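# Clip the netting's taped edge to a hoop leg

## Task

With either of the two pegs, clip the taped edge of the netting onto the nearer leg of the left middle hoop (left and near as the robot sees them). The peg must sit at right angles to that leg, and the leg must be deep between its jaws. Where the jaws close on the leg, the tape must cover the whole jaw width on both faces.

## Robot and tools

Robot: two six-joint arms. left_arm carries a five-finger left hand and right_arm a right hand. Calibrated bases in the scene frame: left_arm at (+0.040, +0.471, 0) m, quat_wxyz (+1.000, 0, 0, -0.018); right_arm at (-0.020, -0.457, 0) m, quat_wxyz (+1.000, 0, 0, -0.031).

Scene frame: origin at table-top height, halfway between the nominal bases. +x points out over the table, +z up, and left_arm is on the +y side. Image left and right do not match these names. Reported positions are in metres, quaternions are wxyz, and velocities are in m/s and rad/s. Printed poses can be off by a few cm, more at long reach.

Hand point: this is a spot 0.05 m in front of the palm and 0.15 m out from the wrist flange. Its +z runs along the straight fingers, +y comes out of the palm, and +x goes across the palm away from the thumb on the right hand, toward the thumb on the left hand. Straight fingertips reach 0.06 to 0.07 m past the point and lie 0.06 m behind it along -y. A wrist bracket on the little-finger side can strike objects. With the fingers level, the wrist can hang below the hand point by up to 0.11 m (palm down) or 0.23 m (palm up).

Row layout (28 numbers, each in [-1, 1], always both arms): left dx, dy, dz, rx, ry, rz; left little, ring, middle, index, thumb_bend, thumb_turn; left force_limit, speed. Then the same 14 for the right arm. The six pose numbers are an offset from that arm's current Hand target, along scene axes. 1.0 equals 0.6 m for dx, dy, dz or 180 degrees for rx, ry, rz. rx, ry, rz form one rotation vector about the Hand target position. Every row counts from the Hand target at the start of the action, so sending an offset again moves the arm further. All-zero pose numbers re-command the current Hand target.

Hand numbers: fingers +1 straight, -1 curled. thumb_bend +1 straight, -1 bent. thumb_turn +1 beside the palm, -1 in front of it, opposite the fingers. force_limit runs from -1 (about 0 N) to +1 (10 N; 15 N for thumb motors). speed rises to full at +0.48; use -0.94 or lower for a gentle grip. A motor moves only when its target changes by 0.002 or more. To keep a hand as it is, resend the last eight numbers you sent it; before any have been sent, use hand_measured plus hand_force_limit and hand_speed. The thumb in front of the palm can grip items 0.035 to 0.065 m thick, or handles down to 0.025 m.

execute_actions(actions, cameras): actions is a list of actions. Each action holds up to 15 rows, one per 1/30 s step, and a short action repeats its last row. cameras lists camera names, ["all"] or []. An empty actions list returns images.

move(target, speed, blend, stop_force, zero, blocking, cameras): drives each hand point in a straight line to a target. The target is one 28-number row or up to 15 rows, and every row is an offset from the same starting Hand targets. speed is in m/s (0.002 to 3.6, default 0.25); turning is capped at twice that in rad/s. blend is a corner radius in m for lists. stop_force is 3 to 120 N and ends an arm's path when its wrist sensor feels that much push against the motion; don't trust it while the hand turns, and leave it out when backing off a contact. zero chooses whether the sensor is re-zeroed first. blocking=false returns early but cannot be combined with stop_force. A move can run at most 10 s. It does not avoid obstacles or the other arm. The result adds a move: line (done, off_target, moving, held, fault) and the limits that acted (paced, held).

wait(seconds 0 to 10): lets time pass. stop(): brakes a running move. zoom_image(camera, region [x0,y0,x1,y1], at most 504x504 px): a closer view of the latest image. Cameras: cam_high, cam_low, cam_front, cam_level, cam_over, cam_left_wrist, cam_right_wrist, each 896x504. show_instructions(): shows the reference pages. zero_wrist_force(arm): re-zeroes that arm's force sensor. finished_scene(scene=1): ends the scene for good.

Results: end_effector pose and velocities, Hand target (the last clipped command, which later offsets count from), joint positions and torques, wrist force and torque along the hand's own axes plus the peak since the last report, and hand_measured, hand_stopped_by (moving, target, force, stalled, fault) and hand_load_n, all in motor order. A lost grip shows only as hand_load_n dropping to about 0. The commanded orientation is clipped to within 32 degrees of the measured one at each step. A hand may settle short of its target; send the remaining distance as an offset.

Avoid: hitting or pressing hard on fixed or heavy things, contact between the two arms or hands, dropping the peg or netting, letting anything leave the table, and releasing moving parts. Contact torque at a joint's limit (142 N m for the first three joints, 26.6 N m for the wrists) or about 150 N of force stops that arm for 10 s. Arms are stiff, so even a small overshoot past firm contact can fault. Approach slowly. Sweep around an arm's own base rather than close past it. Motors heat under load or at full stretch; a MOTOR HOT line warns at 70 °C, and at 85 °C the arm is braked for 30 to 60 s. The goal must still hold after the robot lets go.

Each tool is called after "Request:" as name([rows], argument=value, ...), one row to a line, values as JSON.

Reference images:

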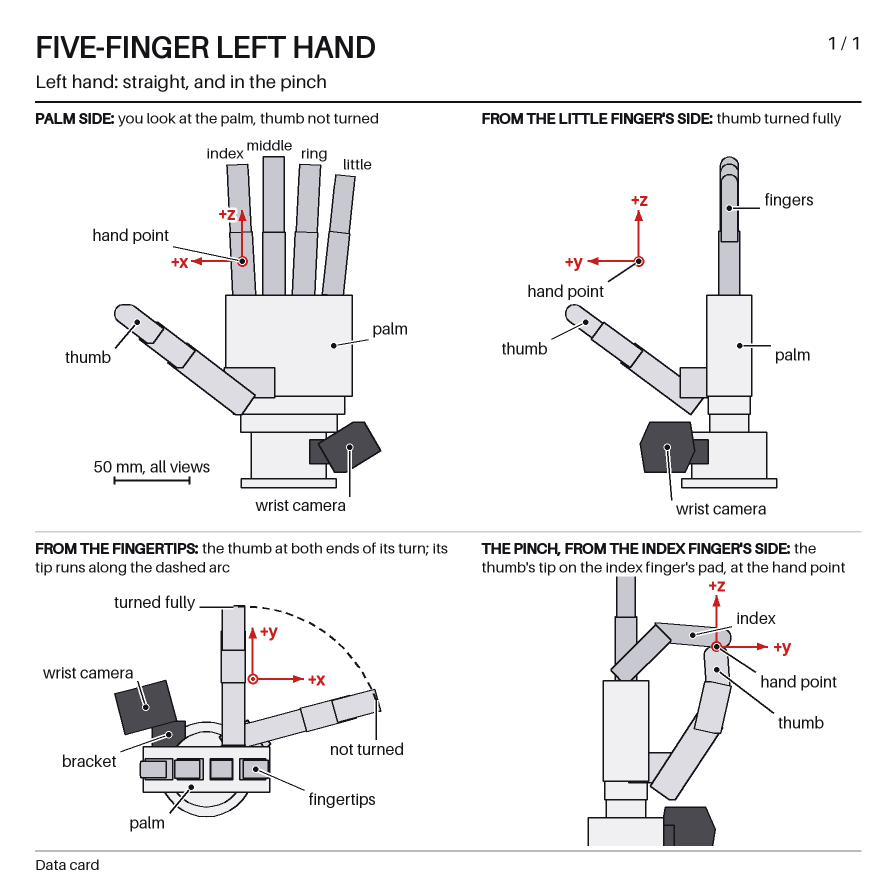

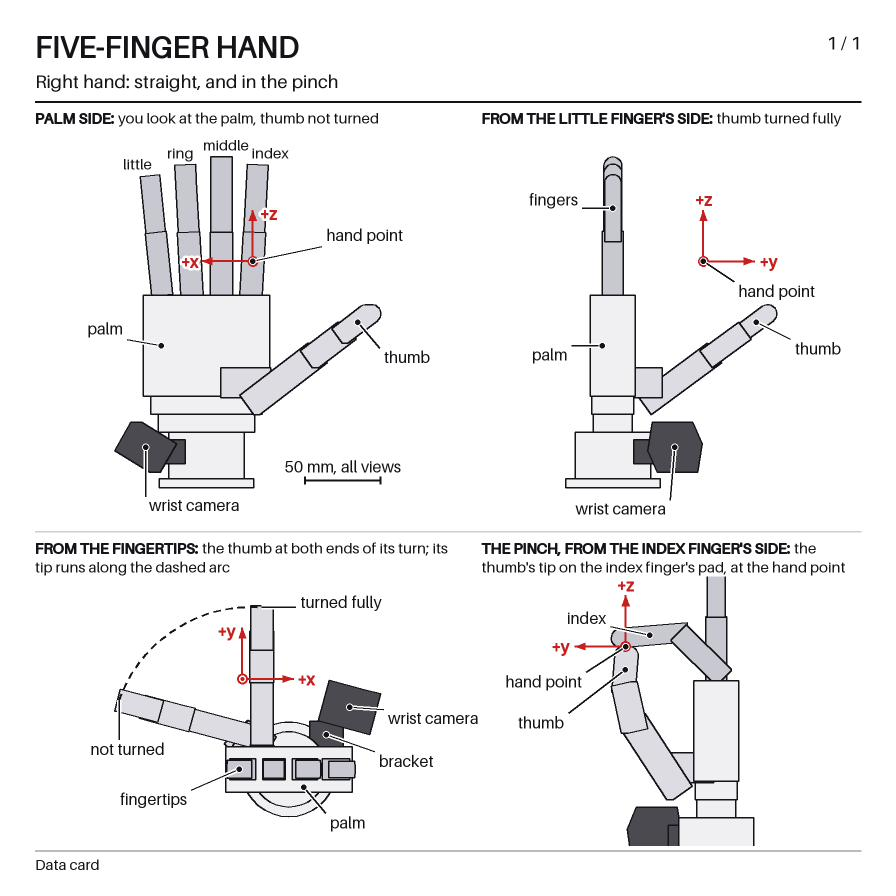

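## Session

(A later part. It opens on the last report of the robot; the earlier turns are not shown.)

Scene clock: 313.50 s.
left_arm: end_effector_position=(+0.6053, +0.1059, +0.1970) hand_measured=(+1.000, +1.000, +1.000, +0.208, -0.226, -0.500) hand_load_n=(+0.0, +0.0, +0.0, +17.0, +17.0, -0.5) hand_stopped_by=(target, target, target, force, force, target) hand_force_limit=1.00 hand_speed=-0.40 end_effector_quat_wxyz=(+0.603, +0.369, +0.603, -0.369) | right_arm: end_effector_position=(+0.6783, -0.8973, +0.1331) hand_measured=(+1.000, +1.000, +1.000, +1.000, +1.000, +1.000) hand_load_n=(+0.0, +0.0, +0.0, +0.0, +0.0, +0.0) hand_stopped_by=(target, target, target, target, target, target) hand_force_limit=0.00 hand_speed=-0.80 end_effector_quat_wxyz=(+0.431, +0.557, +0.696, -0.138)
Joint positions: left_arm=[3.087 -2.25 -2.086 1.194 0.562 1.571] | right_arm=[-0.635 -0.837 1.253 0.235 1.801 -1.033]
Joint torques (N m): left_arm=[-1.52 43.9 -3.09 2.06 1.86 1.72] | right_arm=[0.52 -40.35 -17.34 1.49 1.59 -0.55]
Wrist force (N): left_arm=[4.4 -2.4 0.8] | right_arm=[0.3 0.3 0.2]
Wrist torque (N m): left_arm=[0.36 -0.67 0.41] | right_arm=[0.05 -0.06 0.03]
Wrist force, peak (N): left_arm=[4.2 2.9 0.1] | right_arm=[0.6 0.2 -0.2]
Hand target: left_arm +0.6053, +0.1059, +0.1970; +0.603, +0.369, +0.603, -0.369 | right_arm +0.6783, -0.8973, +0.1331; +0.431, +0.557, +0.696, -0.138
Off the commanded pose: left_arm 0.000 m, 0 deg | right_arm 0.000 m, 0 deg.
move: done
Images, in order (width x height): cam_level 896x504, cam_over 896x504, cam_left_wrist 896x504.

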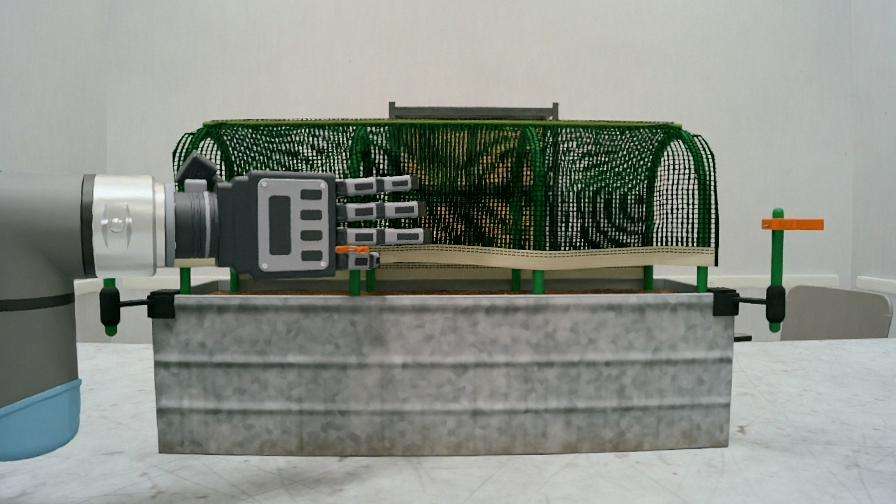

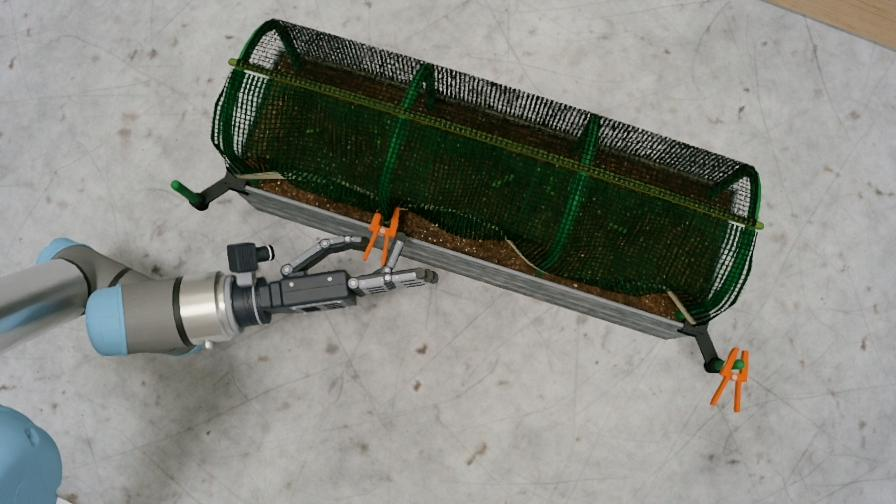

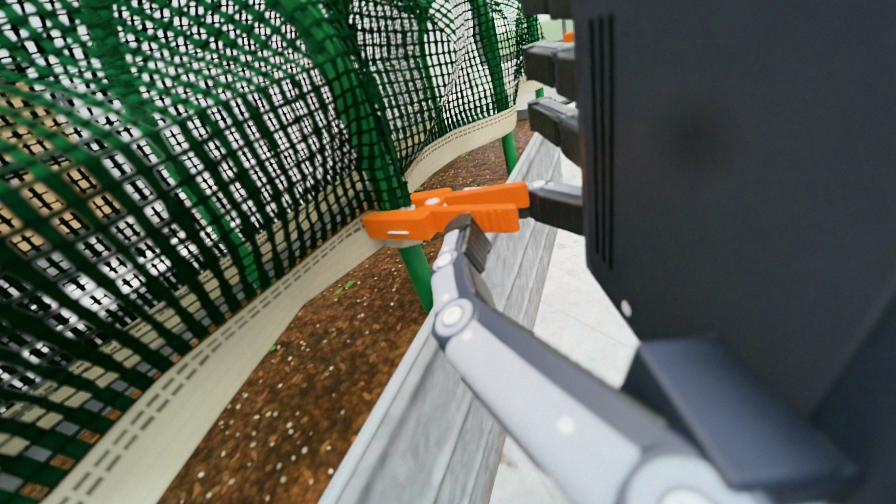

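Request:
move([
  [0,0,0, 0,0,0, 1,1,1,0.38,-0.15,-0.5,1.0,-0.6, 0,0,0,0,0,0, 1,1,1,1,1,1,0,-0.8],
  [-0.005,0.0005,0, 0,0,0, 1,1,1,0.38,-0.15,-0.5,1.0,-0.6, 0,0,0,0,0,0, 1,1,1,1,1,1,0,-0.8],
  [-0.005,0.0005,0, 0,0,0, 1,1,1,0.30,-0.22,-0.5,1.0,-0.6, 0,0,0,0,0,0, 1,1,1,1,1,1,0,-0.8],
  [-0.005,0.0005,0, 0,0,0, 1,1,1,0.15,-0.35,-0.5,1.0,-0.4, 0,0,0,0,0,0, 1,1,1,1,1,1,0,-0.8],
], speed=0.03, cameras=["cam_left_wrist", "cam_over", "cam_level"])

Request:
zoom_image(camera="cam_over", region=[350, 190, 430, 270])

Request:
zoom_image(camera="cam_left_wrist", region=[350, 160, 550, 260])

Request:
zoom_image(camera="cam_level", region=[325, 225, 405, 285])

Scene clock: 317.03 s.
left_arm: end_effector_position=(+0.6023, +0.1062, +0.1970) hand_measured=(+1.000, +1.000, +1.000, +0.204, -0.256, -0.500) hand_load_n=(+0.0, +0.0, +0.0, +16.0, +16.0, -0.5) hand_stopped_by=(target, target, target, force, force, target) hand_force_limit=1.00 hand_speed=-0.40 end_effector_quat_wxyz=(+0.603, +0.369, +0.603, -0.369) | right_arm: end_effector_position=(+0.6783, -0.8973, +0.1331) hand_measured=(+1.000, +1.000, +1.000, +1.000, +1.000, +1.000) hand_load_n=(+0.0, +0.0, +0.0, +0.0, +0.0, +0.0) hand_stopped_by=(target, target, target, target, target, target) hand_force_limit=0.00 hand_speed=-0.80 end_effector_quat_wxyz=(+0.431, +0.557, +0.696, -0.138)
Joint positions: left_arm=[3.087 -2.247 -2.095 1.2 0.562 1.571] | right_arm=[-0.635 -0.837 1.253 0.235 1.801 -1.033]
Joint torques (N m): left_arm=[10.59 43.93 -2.37 2.06 2.2 1.22] | right_arm=[-0.06 -40.17 -17.42 1.53 1.62 -0.54]
Wrist force (N): left_arm=[4.3 -1.0 1.2] | right_arm=[0.1 0.1 0.1]
Wrist torque (N m): left_arm=[0.39 -0.64 0.38] | right_arm=[0.02 -0.02 0.01]
Wrist force, peak (N): left_arm=[4.2 0.5 -4.6] | right_arm=[0.6 0.2 -0.3]
Hand target: left_arm +0.6023, +0.1062, +0.1970; +0.603, +0.369, +0.603, -0.369 | right_arm +0.6783, -0.8973, +0.1331; +0.431, +0.557, +0.696, -0.138
Off the commanded pose: left_arm 0.000 m, 0 deg | right_arm 0.000 m, 0 deg.
move: done
Images, in order (width x height): cam_level 896x504, cam_over 896x504, cam_left_wrist 896x504.

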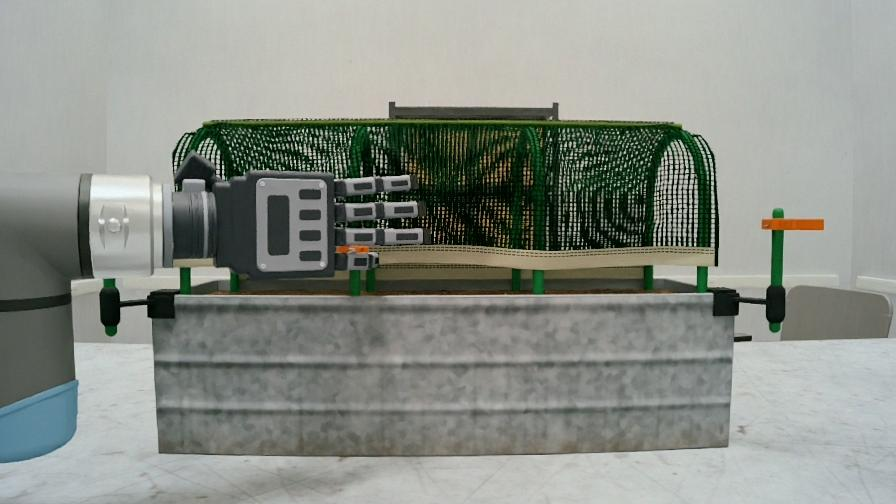

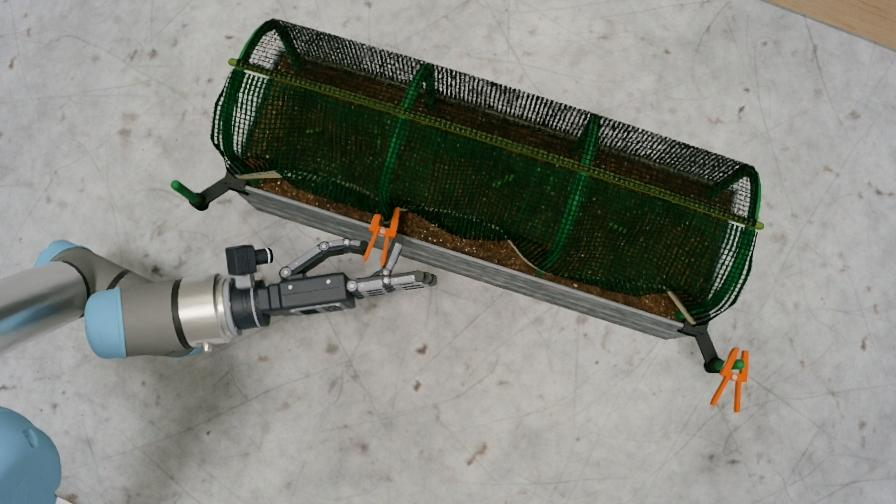

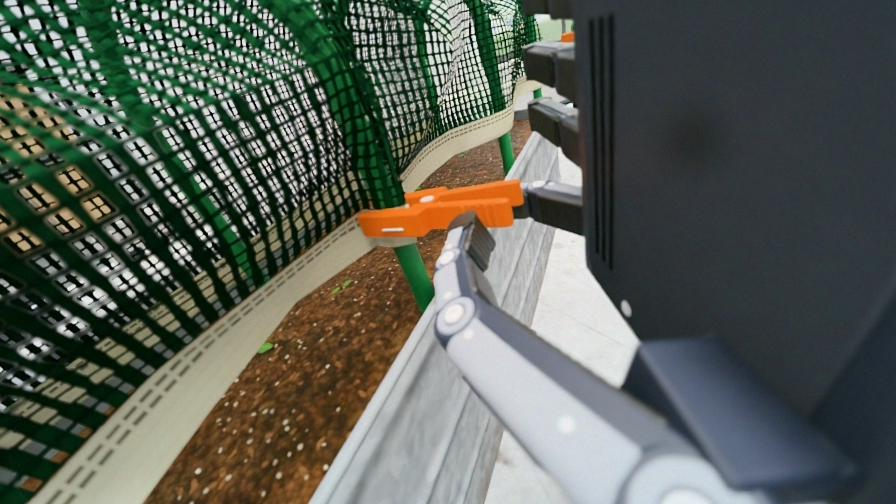

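Scaled by 6.300 from the camera's 896x504 image, which has a finer 1280x720 frame.

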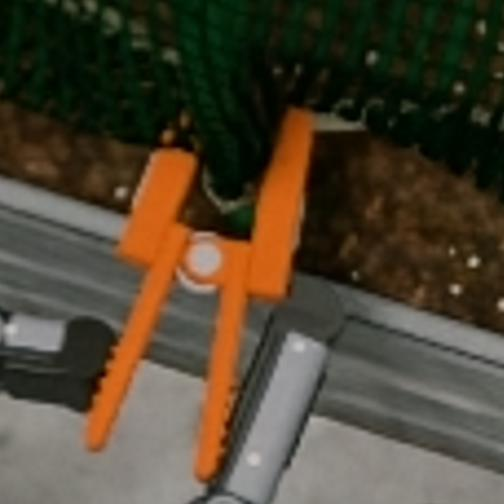

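Scaled by 2.520 from the camera's 896x504 image, which has a finer 1280x720 frame.

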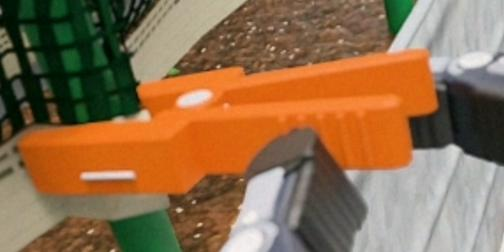

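Scaled by 6.300 from the camera's 896x504 image, which has a finer 1280x720 frame.

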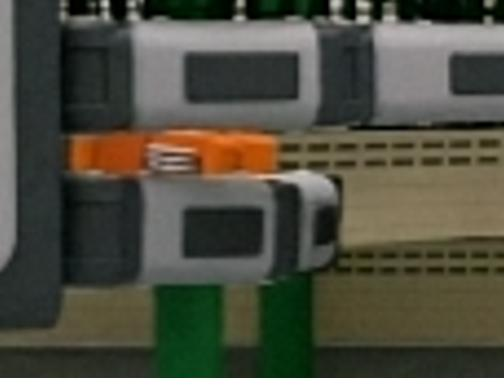

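Request:
move(target=[-0.02,0,0, 0,0,0, 1,1,1,0.15,-0.35,-0.5,1.0,-0.4, 0,0,0,0,0,0, 1,1,1,1,1,1,0,-0.8], speed=0.03, cameras=["cam_left_wrist", "cam_over", "cam_level", "cam_front"])

Request:
zoom_image(camera="cam_over", region=[350, 190, 430, 270])

Request:
zoom_image(camera="cam_left_wrist", region=[300, 160, 440, 260])

Request:
zoom_image(camera="cam_level", region=[325, 225, 405, 285])

Request:
zoom_image(camera="cam_front", region=[380, 220, 430, 270])

Scene clock: 318.23 s.
left_arm: end_effector_position=(+0.5904, +0.1062, +0.1970) hand_measured=(+1.000, +1.000, +1.000, +0.204, -0.256, -0.500) hand_load_n=(+0.0, +0.0, +0.5, +15.5, +16.5, -1.0) hand_stopped_by=(target, target, target, force, force, target) hand_force_limit=1.00 hand_speed=-0.40 end_effector_quat_wxyz=(+0.603, +0.369, +0.603, -0.369) | right_arm: end_effector_position=(+0.6783, -0.8973, +0.1331) hand_measured=(+1.000, +1.000, +1.000, +1.000, +1.000, +1.000) hand_load_n=(+0.0, +0.0, +0.0, +0.0, +0.0, +0.0) hand_stopped_by=(target, target, target, target, target, target) hand_force_limit=0.00 hand_speed=-0.80 end_effector_quat_wxyz=(+0.431, +0.557, +0.696, -0.138)
Joint positions: left_arm=[3.085 -2.236 -2.127 1.221 0.565 1.571] | right_arm=[-0.635 -0.837 1.253 0.235 1.801 -1.033]
Joint torques (N m): left_arm=[-9.61 42.31 -3.05 2.66 2.12 1.01] | right_arm=[0.56 -39.82 -17.47 1.52 1.55 -0.47]
Wrist force (N): left_arm=[3.9 1.9 0.6] | right_arm=[0.1 0.0 -0.2]
Wrist torque (N m): left_arm=[0.40 -0.66 0.36] | right_arm=[0.02 -0.02 0.01]
Wrist force, peak (N): left_arm=[3.8 2.0 2.6] | right_arm=[0.5 0.4 -0.3]
Hand target: left_arm +0.5903, +0.1062, +0.1970; +0.603, +0.369, +0.603, -0.369 | right_arm +0.6783, -0.8973, +0.1331; +0.431, +0.557, +0.696, -0.138
Off the commanded pose: left_arm 0.000 m, 0 deg | right_arm 0.000 m, 0 deg.
move: done
Images, in order (width x height): cam_front 896x504, cam_level 896x504, cam_over 896x504, cam_left_wrist 896x504.

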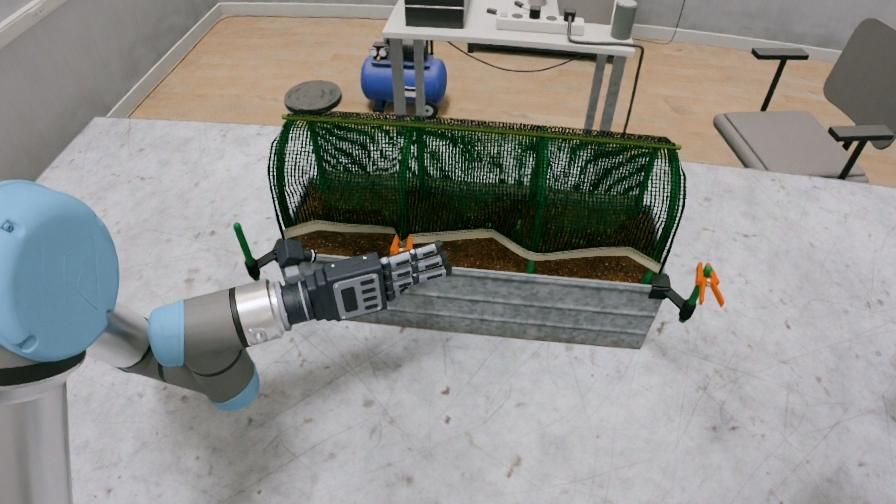

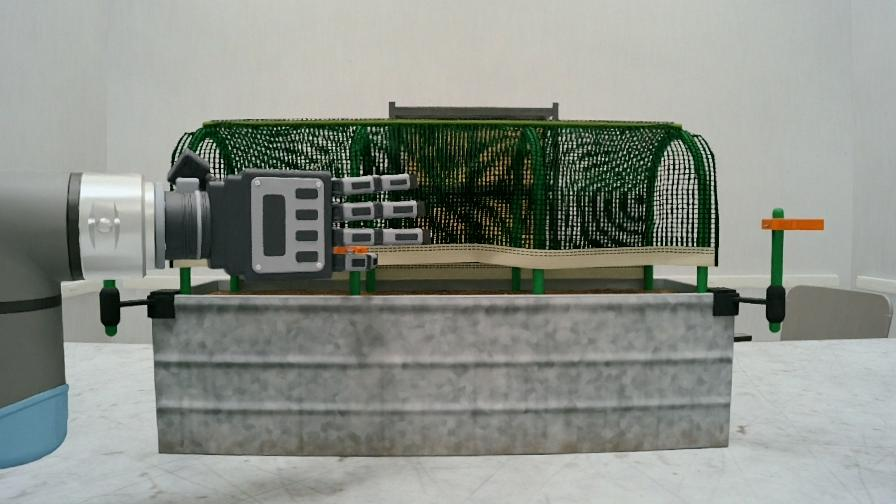

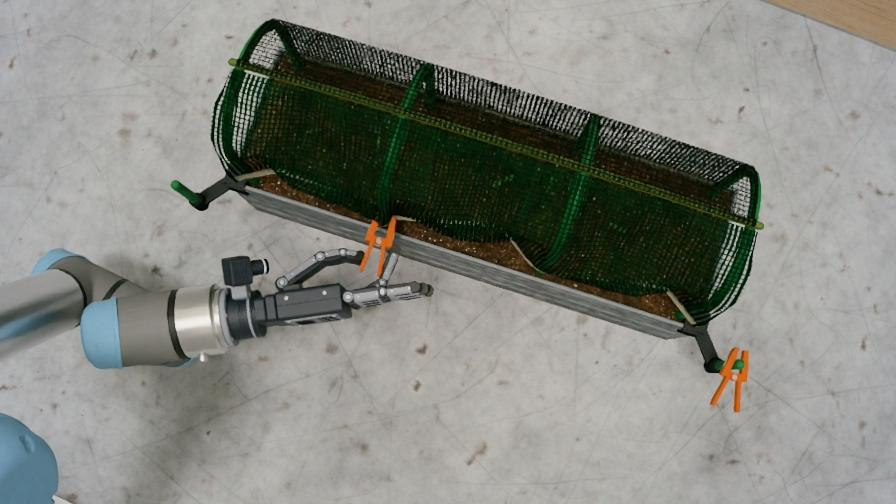

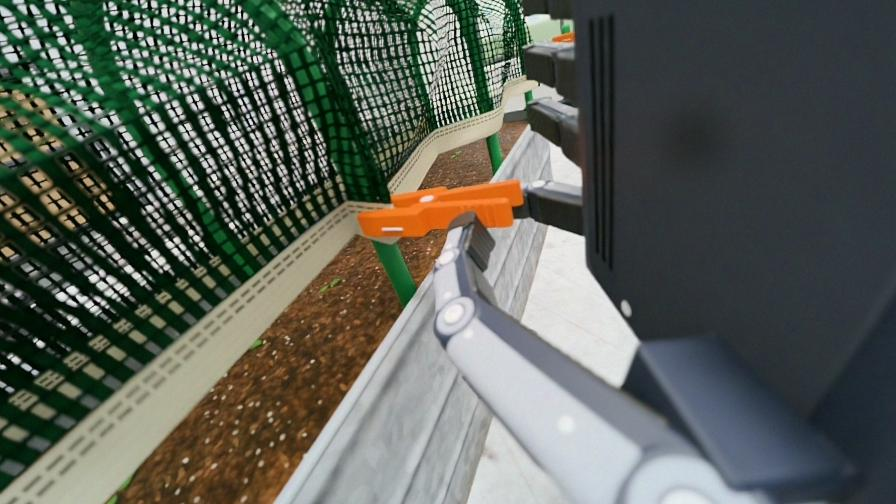

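Scaled by 6.300 from the camera's 896x504 image, which has a finer 1280x720 frame.

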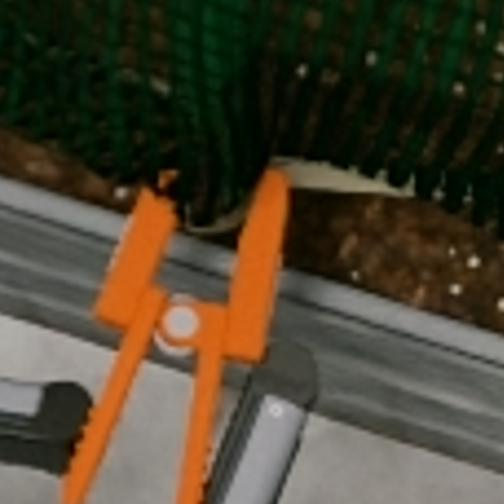

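Scaled by 3.600 from the camera's 896x504 image, which has a finer 1280x720 frame.

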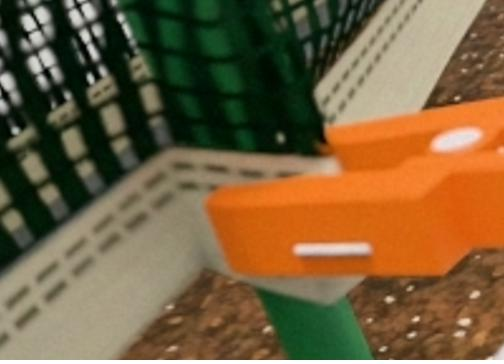

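Scaled by 6.300 from the camera's 896x504 image, which has a finer 1280x720 frame.

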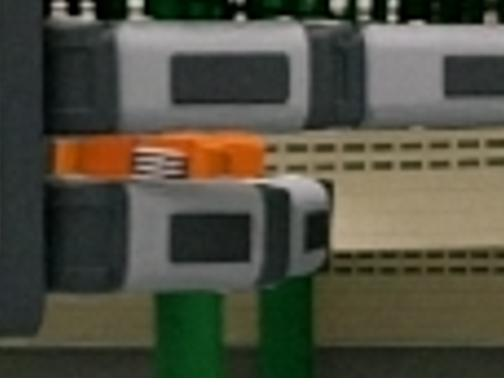

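Scaled by 10.080 from the camera's 896x504 image, which has a finer 1280x720 frame.

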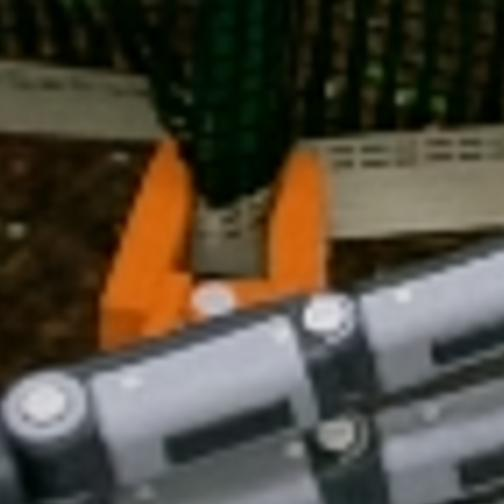

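Request:
move([
  [-0.0083,0,0, 0,0,0, 1,1,1,0.15,-0.35,-0.5,1.0,-0.4, 0,0,0,0,0,0, 1,1,1,1,1,1,0,-0.8],
  [-0.0083,0,-0.0042, 0,0,0, 1,1,1,0.15,-0.35,-0.5,1.0,-0.4, 0,0,0,0,0,0, 1,1,1,1,1,1,0,-0.8],
], speed=0.03, cameras=["cam_left_wrist", "cam_over", "cam_level", "cam_front"])

Request:
zoom_image(camera="cam_over", region=[350, 190, 430, 270])

Request:
zoom_image(camera="cam_left_wrist", region=[300, 160, 440, 260])

Request:
zoom_image(camera="cam_level", region=[325, 225, 405, 285])

Request:
zoom_image(camera="cam_front", region=[380, 220, 430, 270])

Scene clock: 320.17 s.
left_arm: end_effector_position=(+0.5853, +0.1062, +0.1946) hand_measured=(+1.000, +1.000, +1.000, +0.204, -0.256, -0.500) hand_load_n=(+0.0, +0.0, +0.5, +14.0, +15.5, -0.5) hand_stopped_by=(target, target, target, force, force, target) hand_force_limit=1.00 hand_speed=-0.40 end_effector_quat_wxyz=(+0.603, +0.369, +0.603, -0.369) | right_arm: end_effector_position=(+0.6783, -0.8973, +0.1331) hand_measured=(+1.000, +1.000, +1.000, +1.000, +1.000, +1.000) hand_load_n=(+0.0, +0.0, +0.0, +0.0, +0.0, +0.0) hand_stopped_by=(target, target, target, target, target, target) hand_force_limit=0.00 hand_speed=-0.80 end_effector_quat_wxyz=(+0.431, +0.557, +0.696, -0.138)
Joint positions: left_arm=[3.084 -2.238 -2.14 1.236 0.566 1.571] | right_arm=[-0.635 -0.837 1.253 0.235 1.801 -1.033]
Joint torques (N m): left_arm=[-10.62 25.75 -3.13 2.2 1.66 -0.09] | right_arm=[0.17 -40.1 -17.73 1.55 1.52 -0.52]
Wrist force (N): left_arm=[3.9 2.5 -0.2] | right_arm=[0.1 0.1 -0.1]
Wrist torque (N m): left_arm=[0.33 -0.64 0.35] | right_arm=[0.02 -0.02 0.00]
Wrist force, peak (N): left_arm=[4.0 2.6 -0.2] | right_arm=[0.3 0.5 -0.1]
Hand target: left_arm +0.5853, +0.1062, +0.1945; +0.603, +0.369, +0.603, -0.369 | right_arm +0.6783, -0.8973, +0.1331; +0.431, +0.557, +0.696, -0.138
Off the commanded pose: left_arm 0.000 m, 0 deg | right_arm 0.000 m, 0 deg.
move: done
Images, in order (width x height): cam_front 896x504, cam_level 896x504, cam_over 896x504, cam_left_wrist 896x504.

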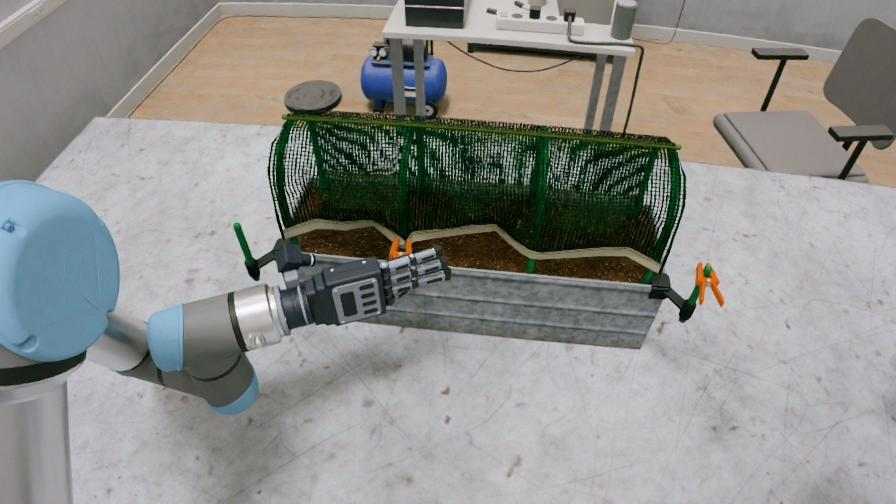

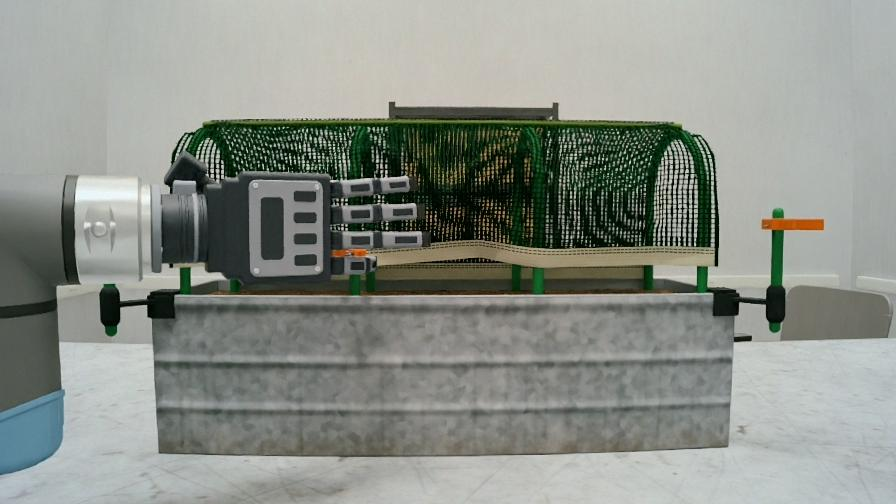

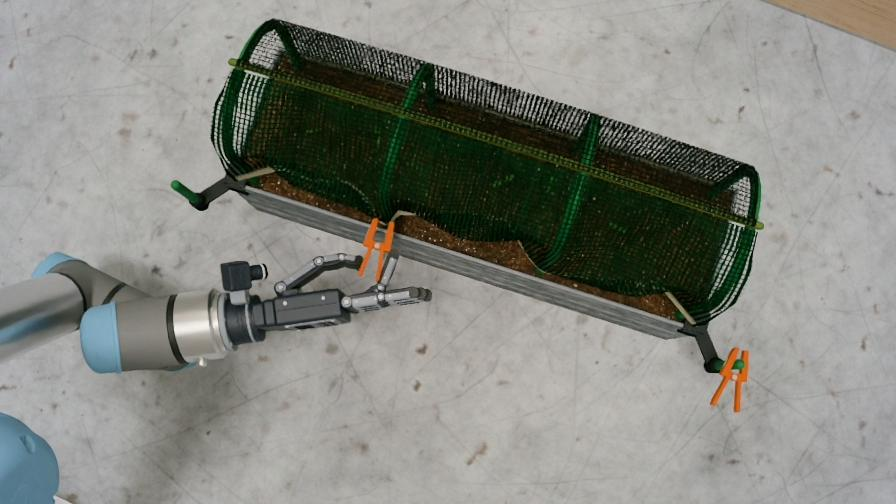

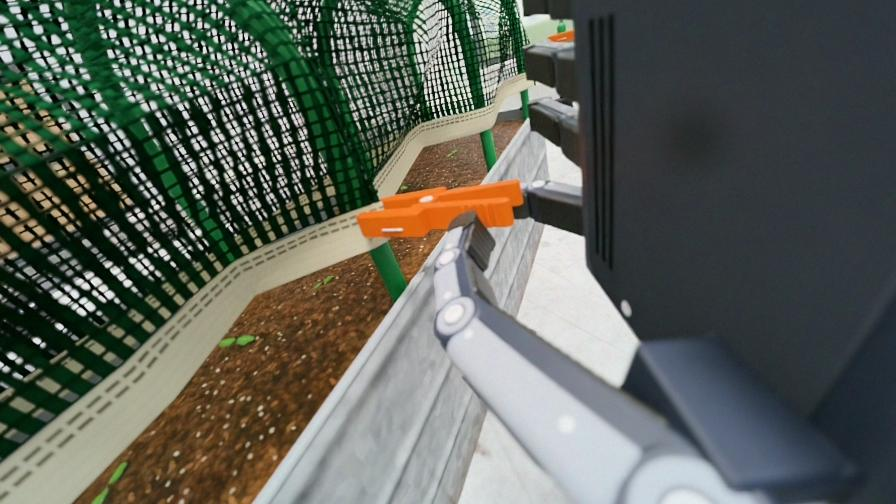

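Scaled by 6.300 from the camera's 896x504 image, which has a finer 1280x720 frame.

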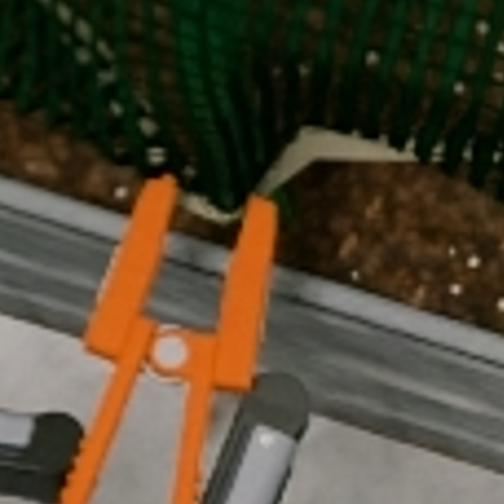

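Scaled by 3.600 from the camera's 896x504 image, which has a finer 1280x720 frame.

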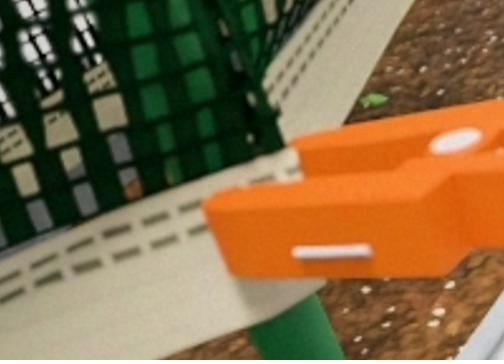

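Scaled by 6.300 from the camera's 896x504 image, which has a finer 1280x720 frame.

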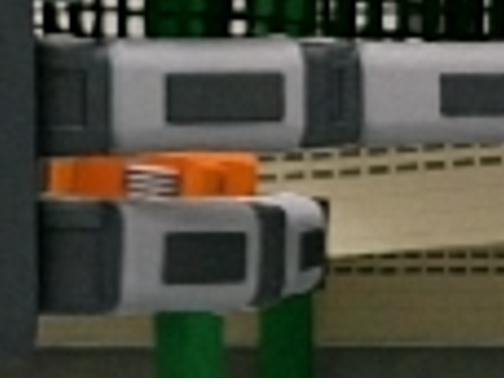

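Scaled by 10.080 from the camera's 896x504 image, which has a finer 1280x720 frame.

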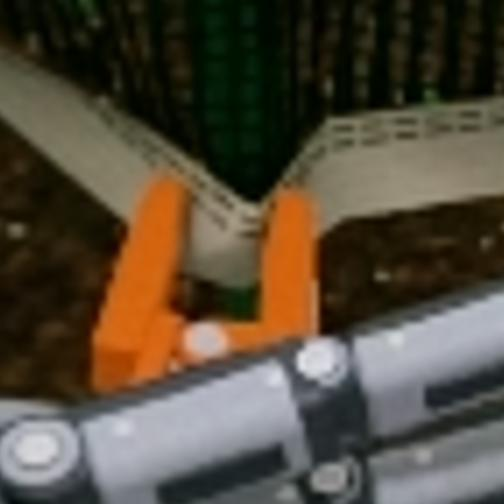

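Request:
move(target=[0.0200,0,0.0005, 0,0,0, 1,1,1,0.15,-0.35,-0.5,1.0,-0.4, 0,0,0,0,0,0, 1,1,1,1,1,1,0,-0.8], speed=0.02, stop_force=25, cameras=["cam_left_wrist", "cam_over", "cam_level", "cam_front"])

Request:
zoom_image(camera="cam_over", region=[350, 190, 430, 270])

Request:
zoom_image(camera="cam_left_wrist", region=[300, 160, 440, 260])

Request:
zoom_image(camera="cam_level", region=[325, 225, 405, 285])

Request:
zoom_image(camera="cam_front", region=[380, 220, 430, 270])

Scene clock: 322.57 s.
left_arm: end_effector_position=(+0.5973, +0.1062, +0.1948) hand_measured=(+1.000, +1.000, +1.000, +0.204, -0.256, -0.500) hand_load_n=(+0.0, +0.0, +0.0, +16.5, +16.5, -0.5) hand_stopped_by=(target, target, target, force, force, target) hand_force_limit=1.00 hand_speed=-0.40 end_effector_quat_wxyz=(+0.603, +0.369, +0.603, -0.369) | right_arm: end_effector_position=(+0.6783, -0.8973, +0.1331) hand_measured=(+1.000, +1.000, +1.000, +1.000, +1.000, +1.000) hand_load_n=(+0.0, +0.0, +0.0, +0.0, +0.0, +0.0) hand_stopped_by=(target, target, target, target, target, target) hand_force_limit=0.00 hand_speed=-0.80 end_effector_quat_wxyz=(+0.431, +0.557, +0.696, -0.138)
Joint positions: left_arm=[3.086 -2.248 -2.108 1.214 0.564 1.571] | right_arm=[-0.635 -0.837 1.253 0.235 1.801 -1.033]
Joint torques (N m): left_arm=[13.15 27 21.68 -1.34 -0.75 -0.28] | right_arm=[0.28 -40.36 -17.34 1.55 1.62 -0.5]
Wrist force (N): left_arm=[3.9 -0.7 1.2] | right_arm=[0.0 0.2 -0.2]
Wrist torque (N m): left_arm=[0.35 -0.66 0.40] | right_arm=[0.06 0.00 0.00]
Wrist force, peak (N): left_arm=[4.0 2.6 -0.3] | right_arm=[0.7 0.1 0.0]
Hand target: left_arm +0.5973, +0.1062, +0.1948; +0.603, +0.369, +0.603, -0.369 | right_arm +0.6783, -0.8973, +0.1331; +0.431, +0.557, +0.696, -0.138
Off the commanded pose: left_arm 0.000 m, 0 deg | right_arm 0.000 m, 0 deg.
move: done
Images, in order (width x height): cam_front 896x504, cam_level 896x504, cam_over 896x504, cam_left_wrist 896x504.

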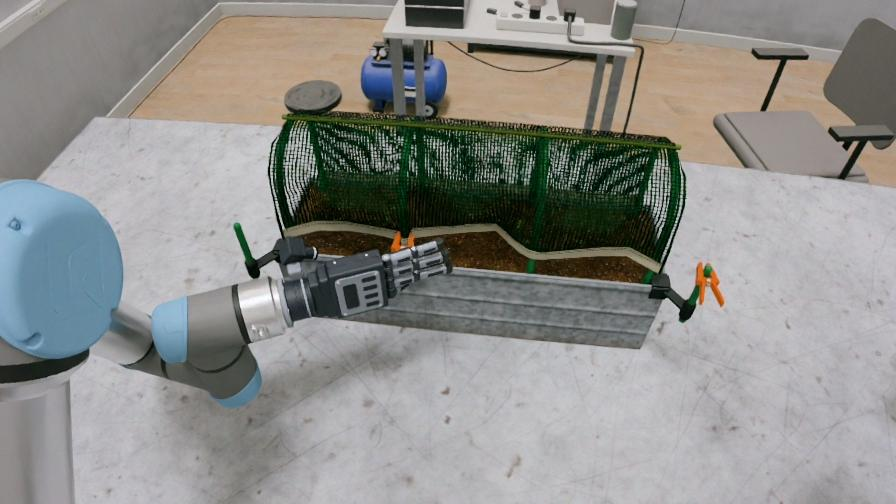

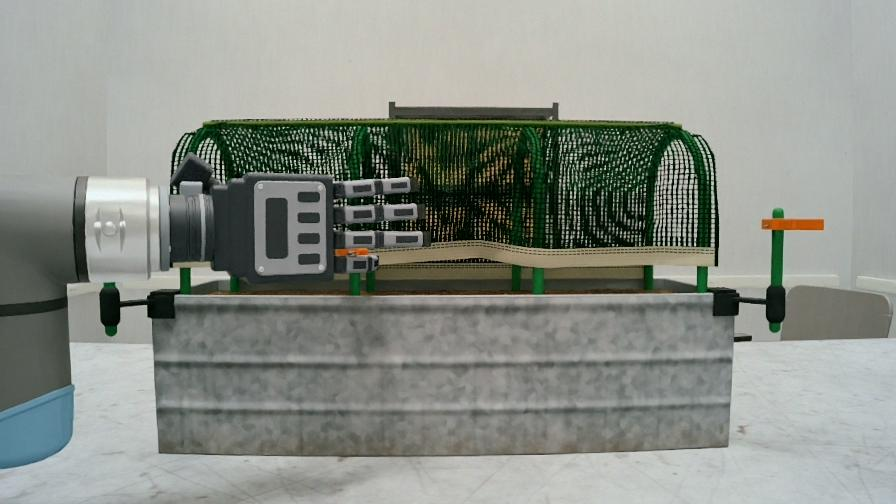

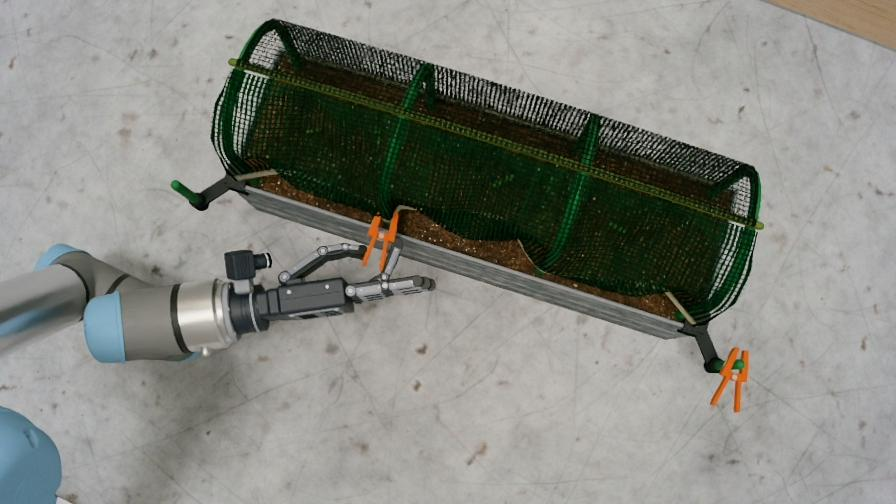

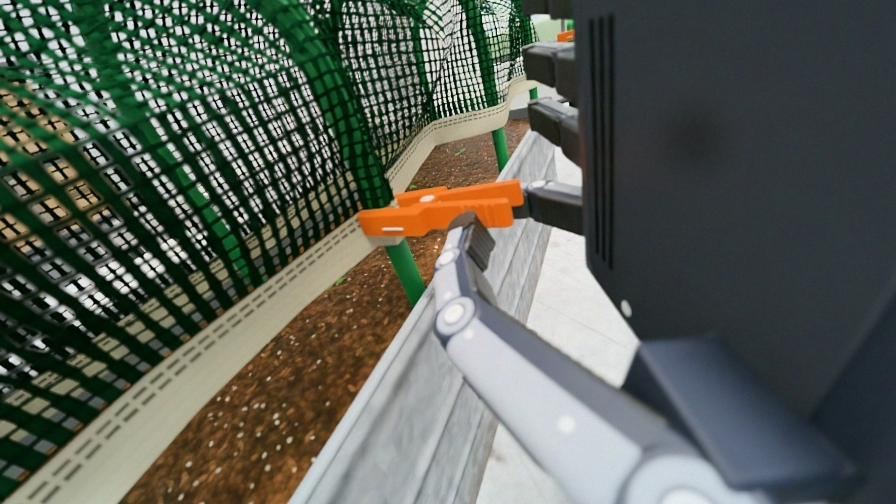

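Scaled by 6.300 from the camera's 896x504 image, which has a finer 1280x720 frame.

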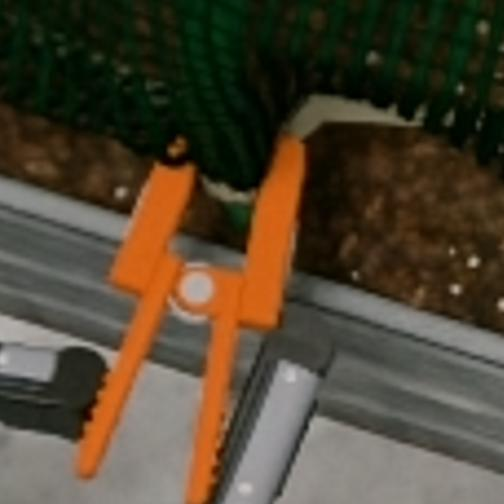

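Scaled by 3.600 from the camera's 896x504 image, which has a finer 1280x720 frame.

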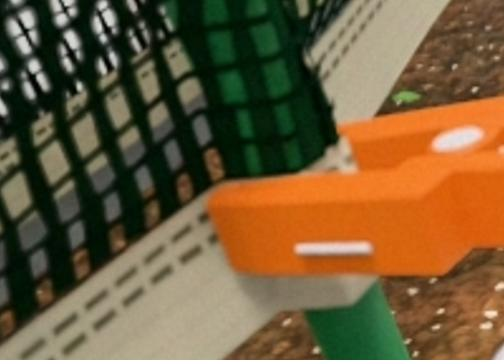

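Scaled by 6.300 from the camera's 896x504 image, which has a finer 1280x720 frame.

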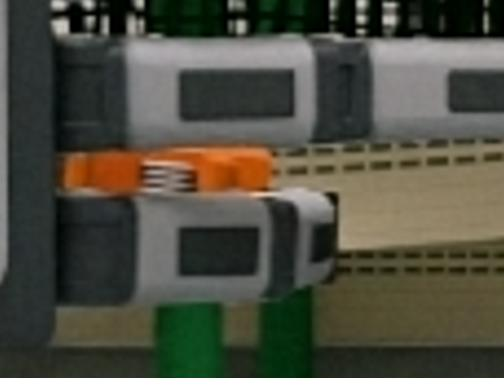

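Scaled by 10.080 from the camera's 896x504 image, which has a finer 1280x720 frame.

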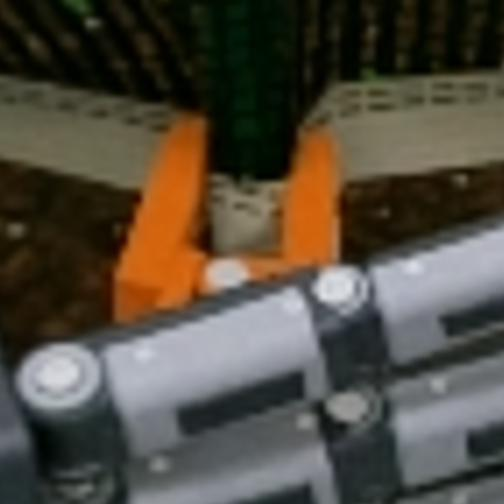

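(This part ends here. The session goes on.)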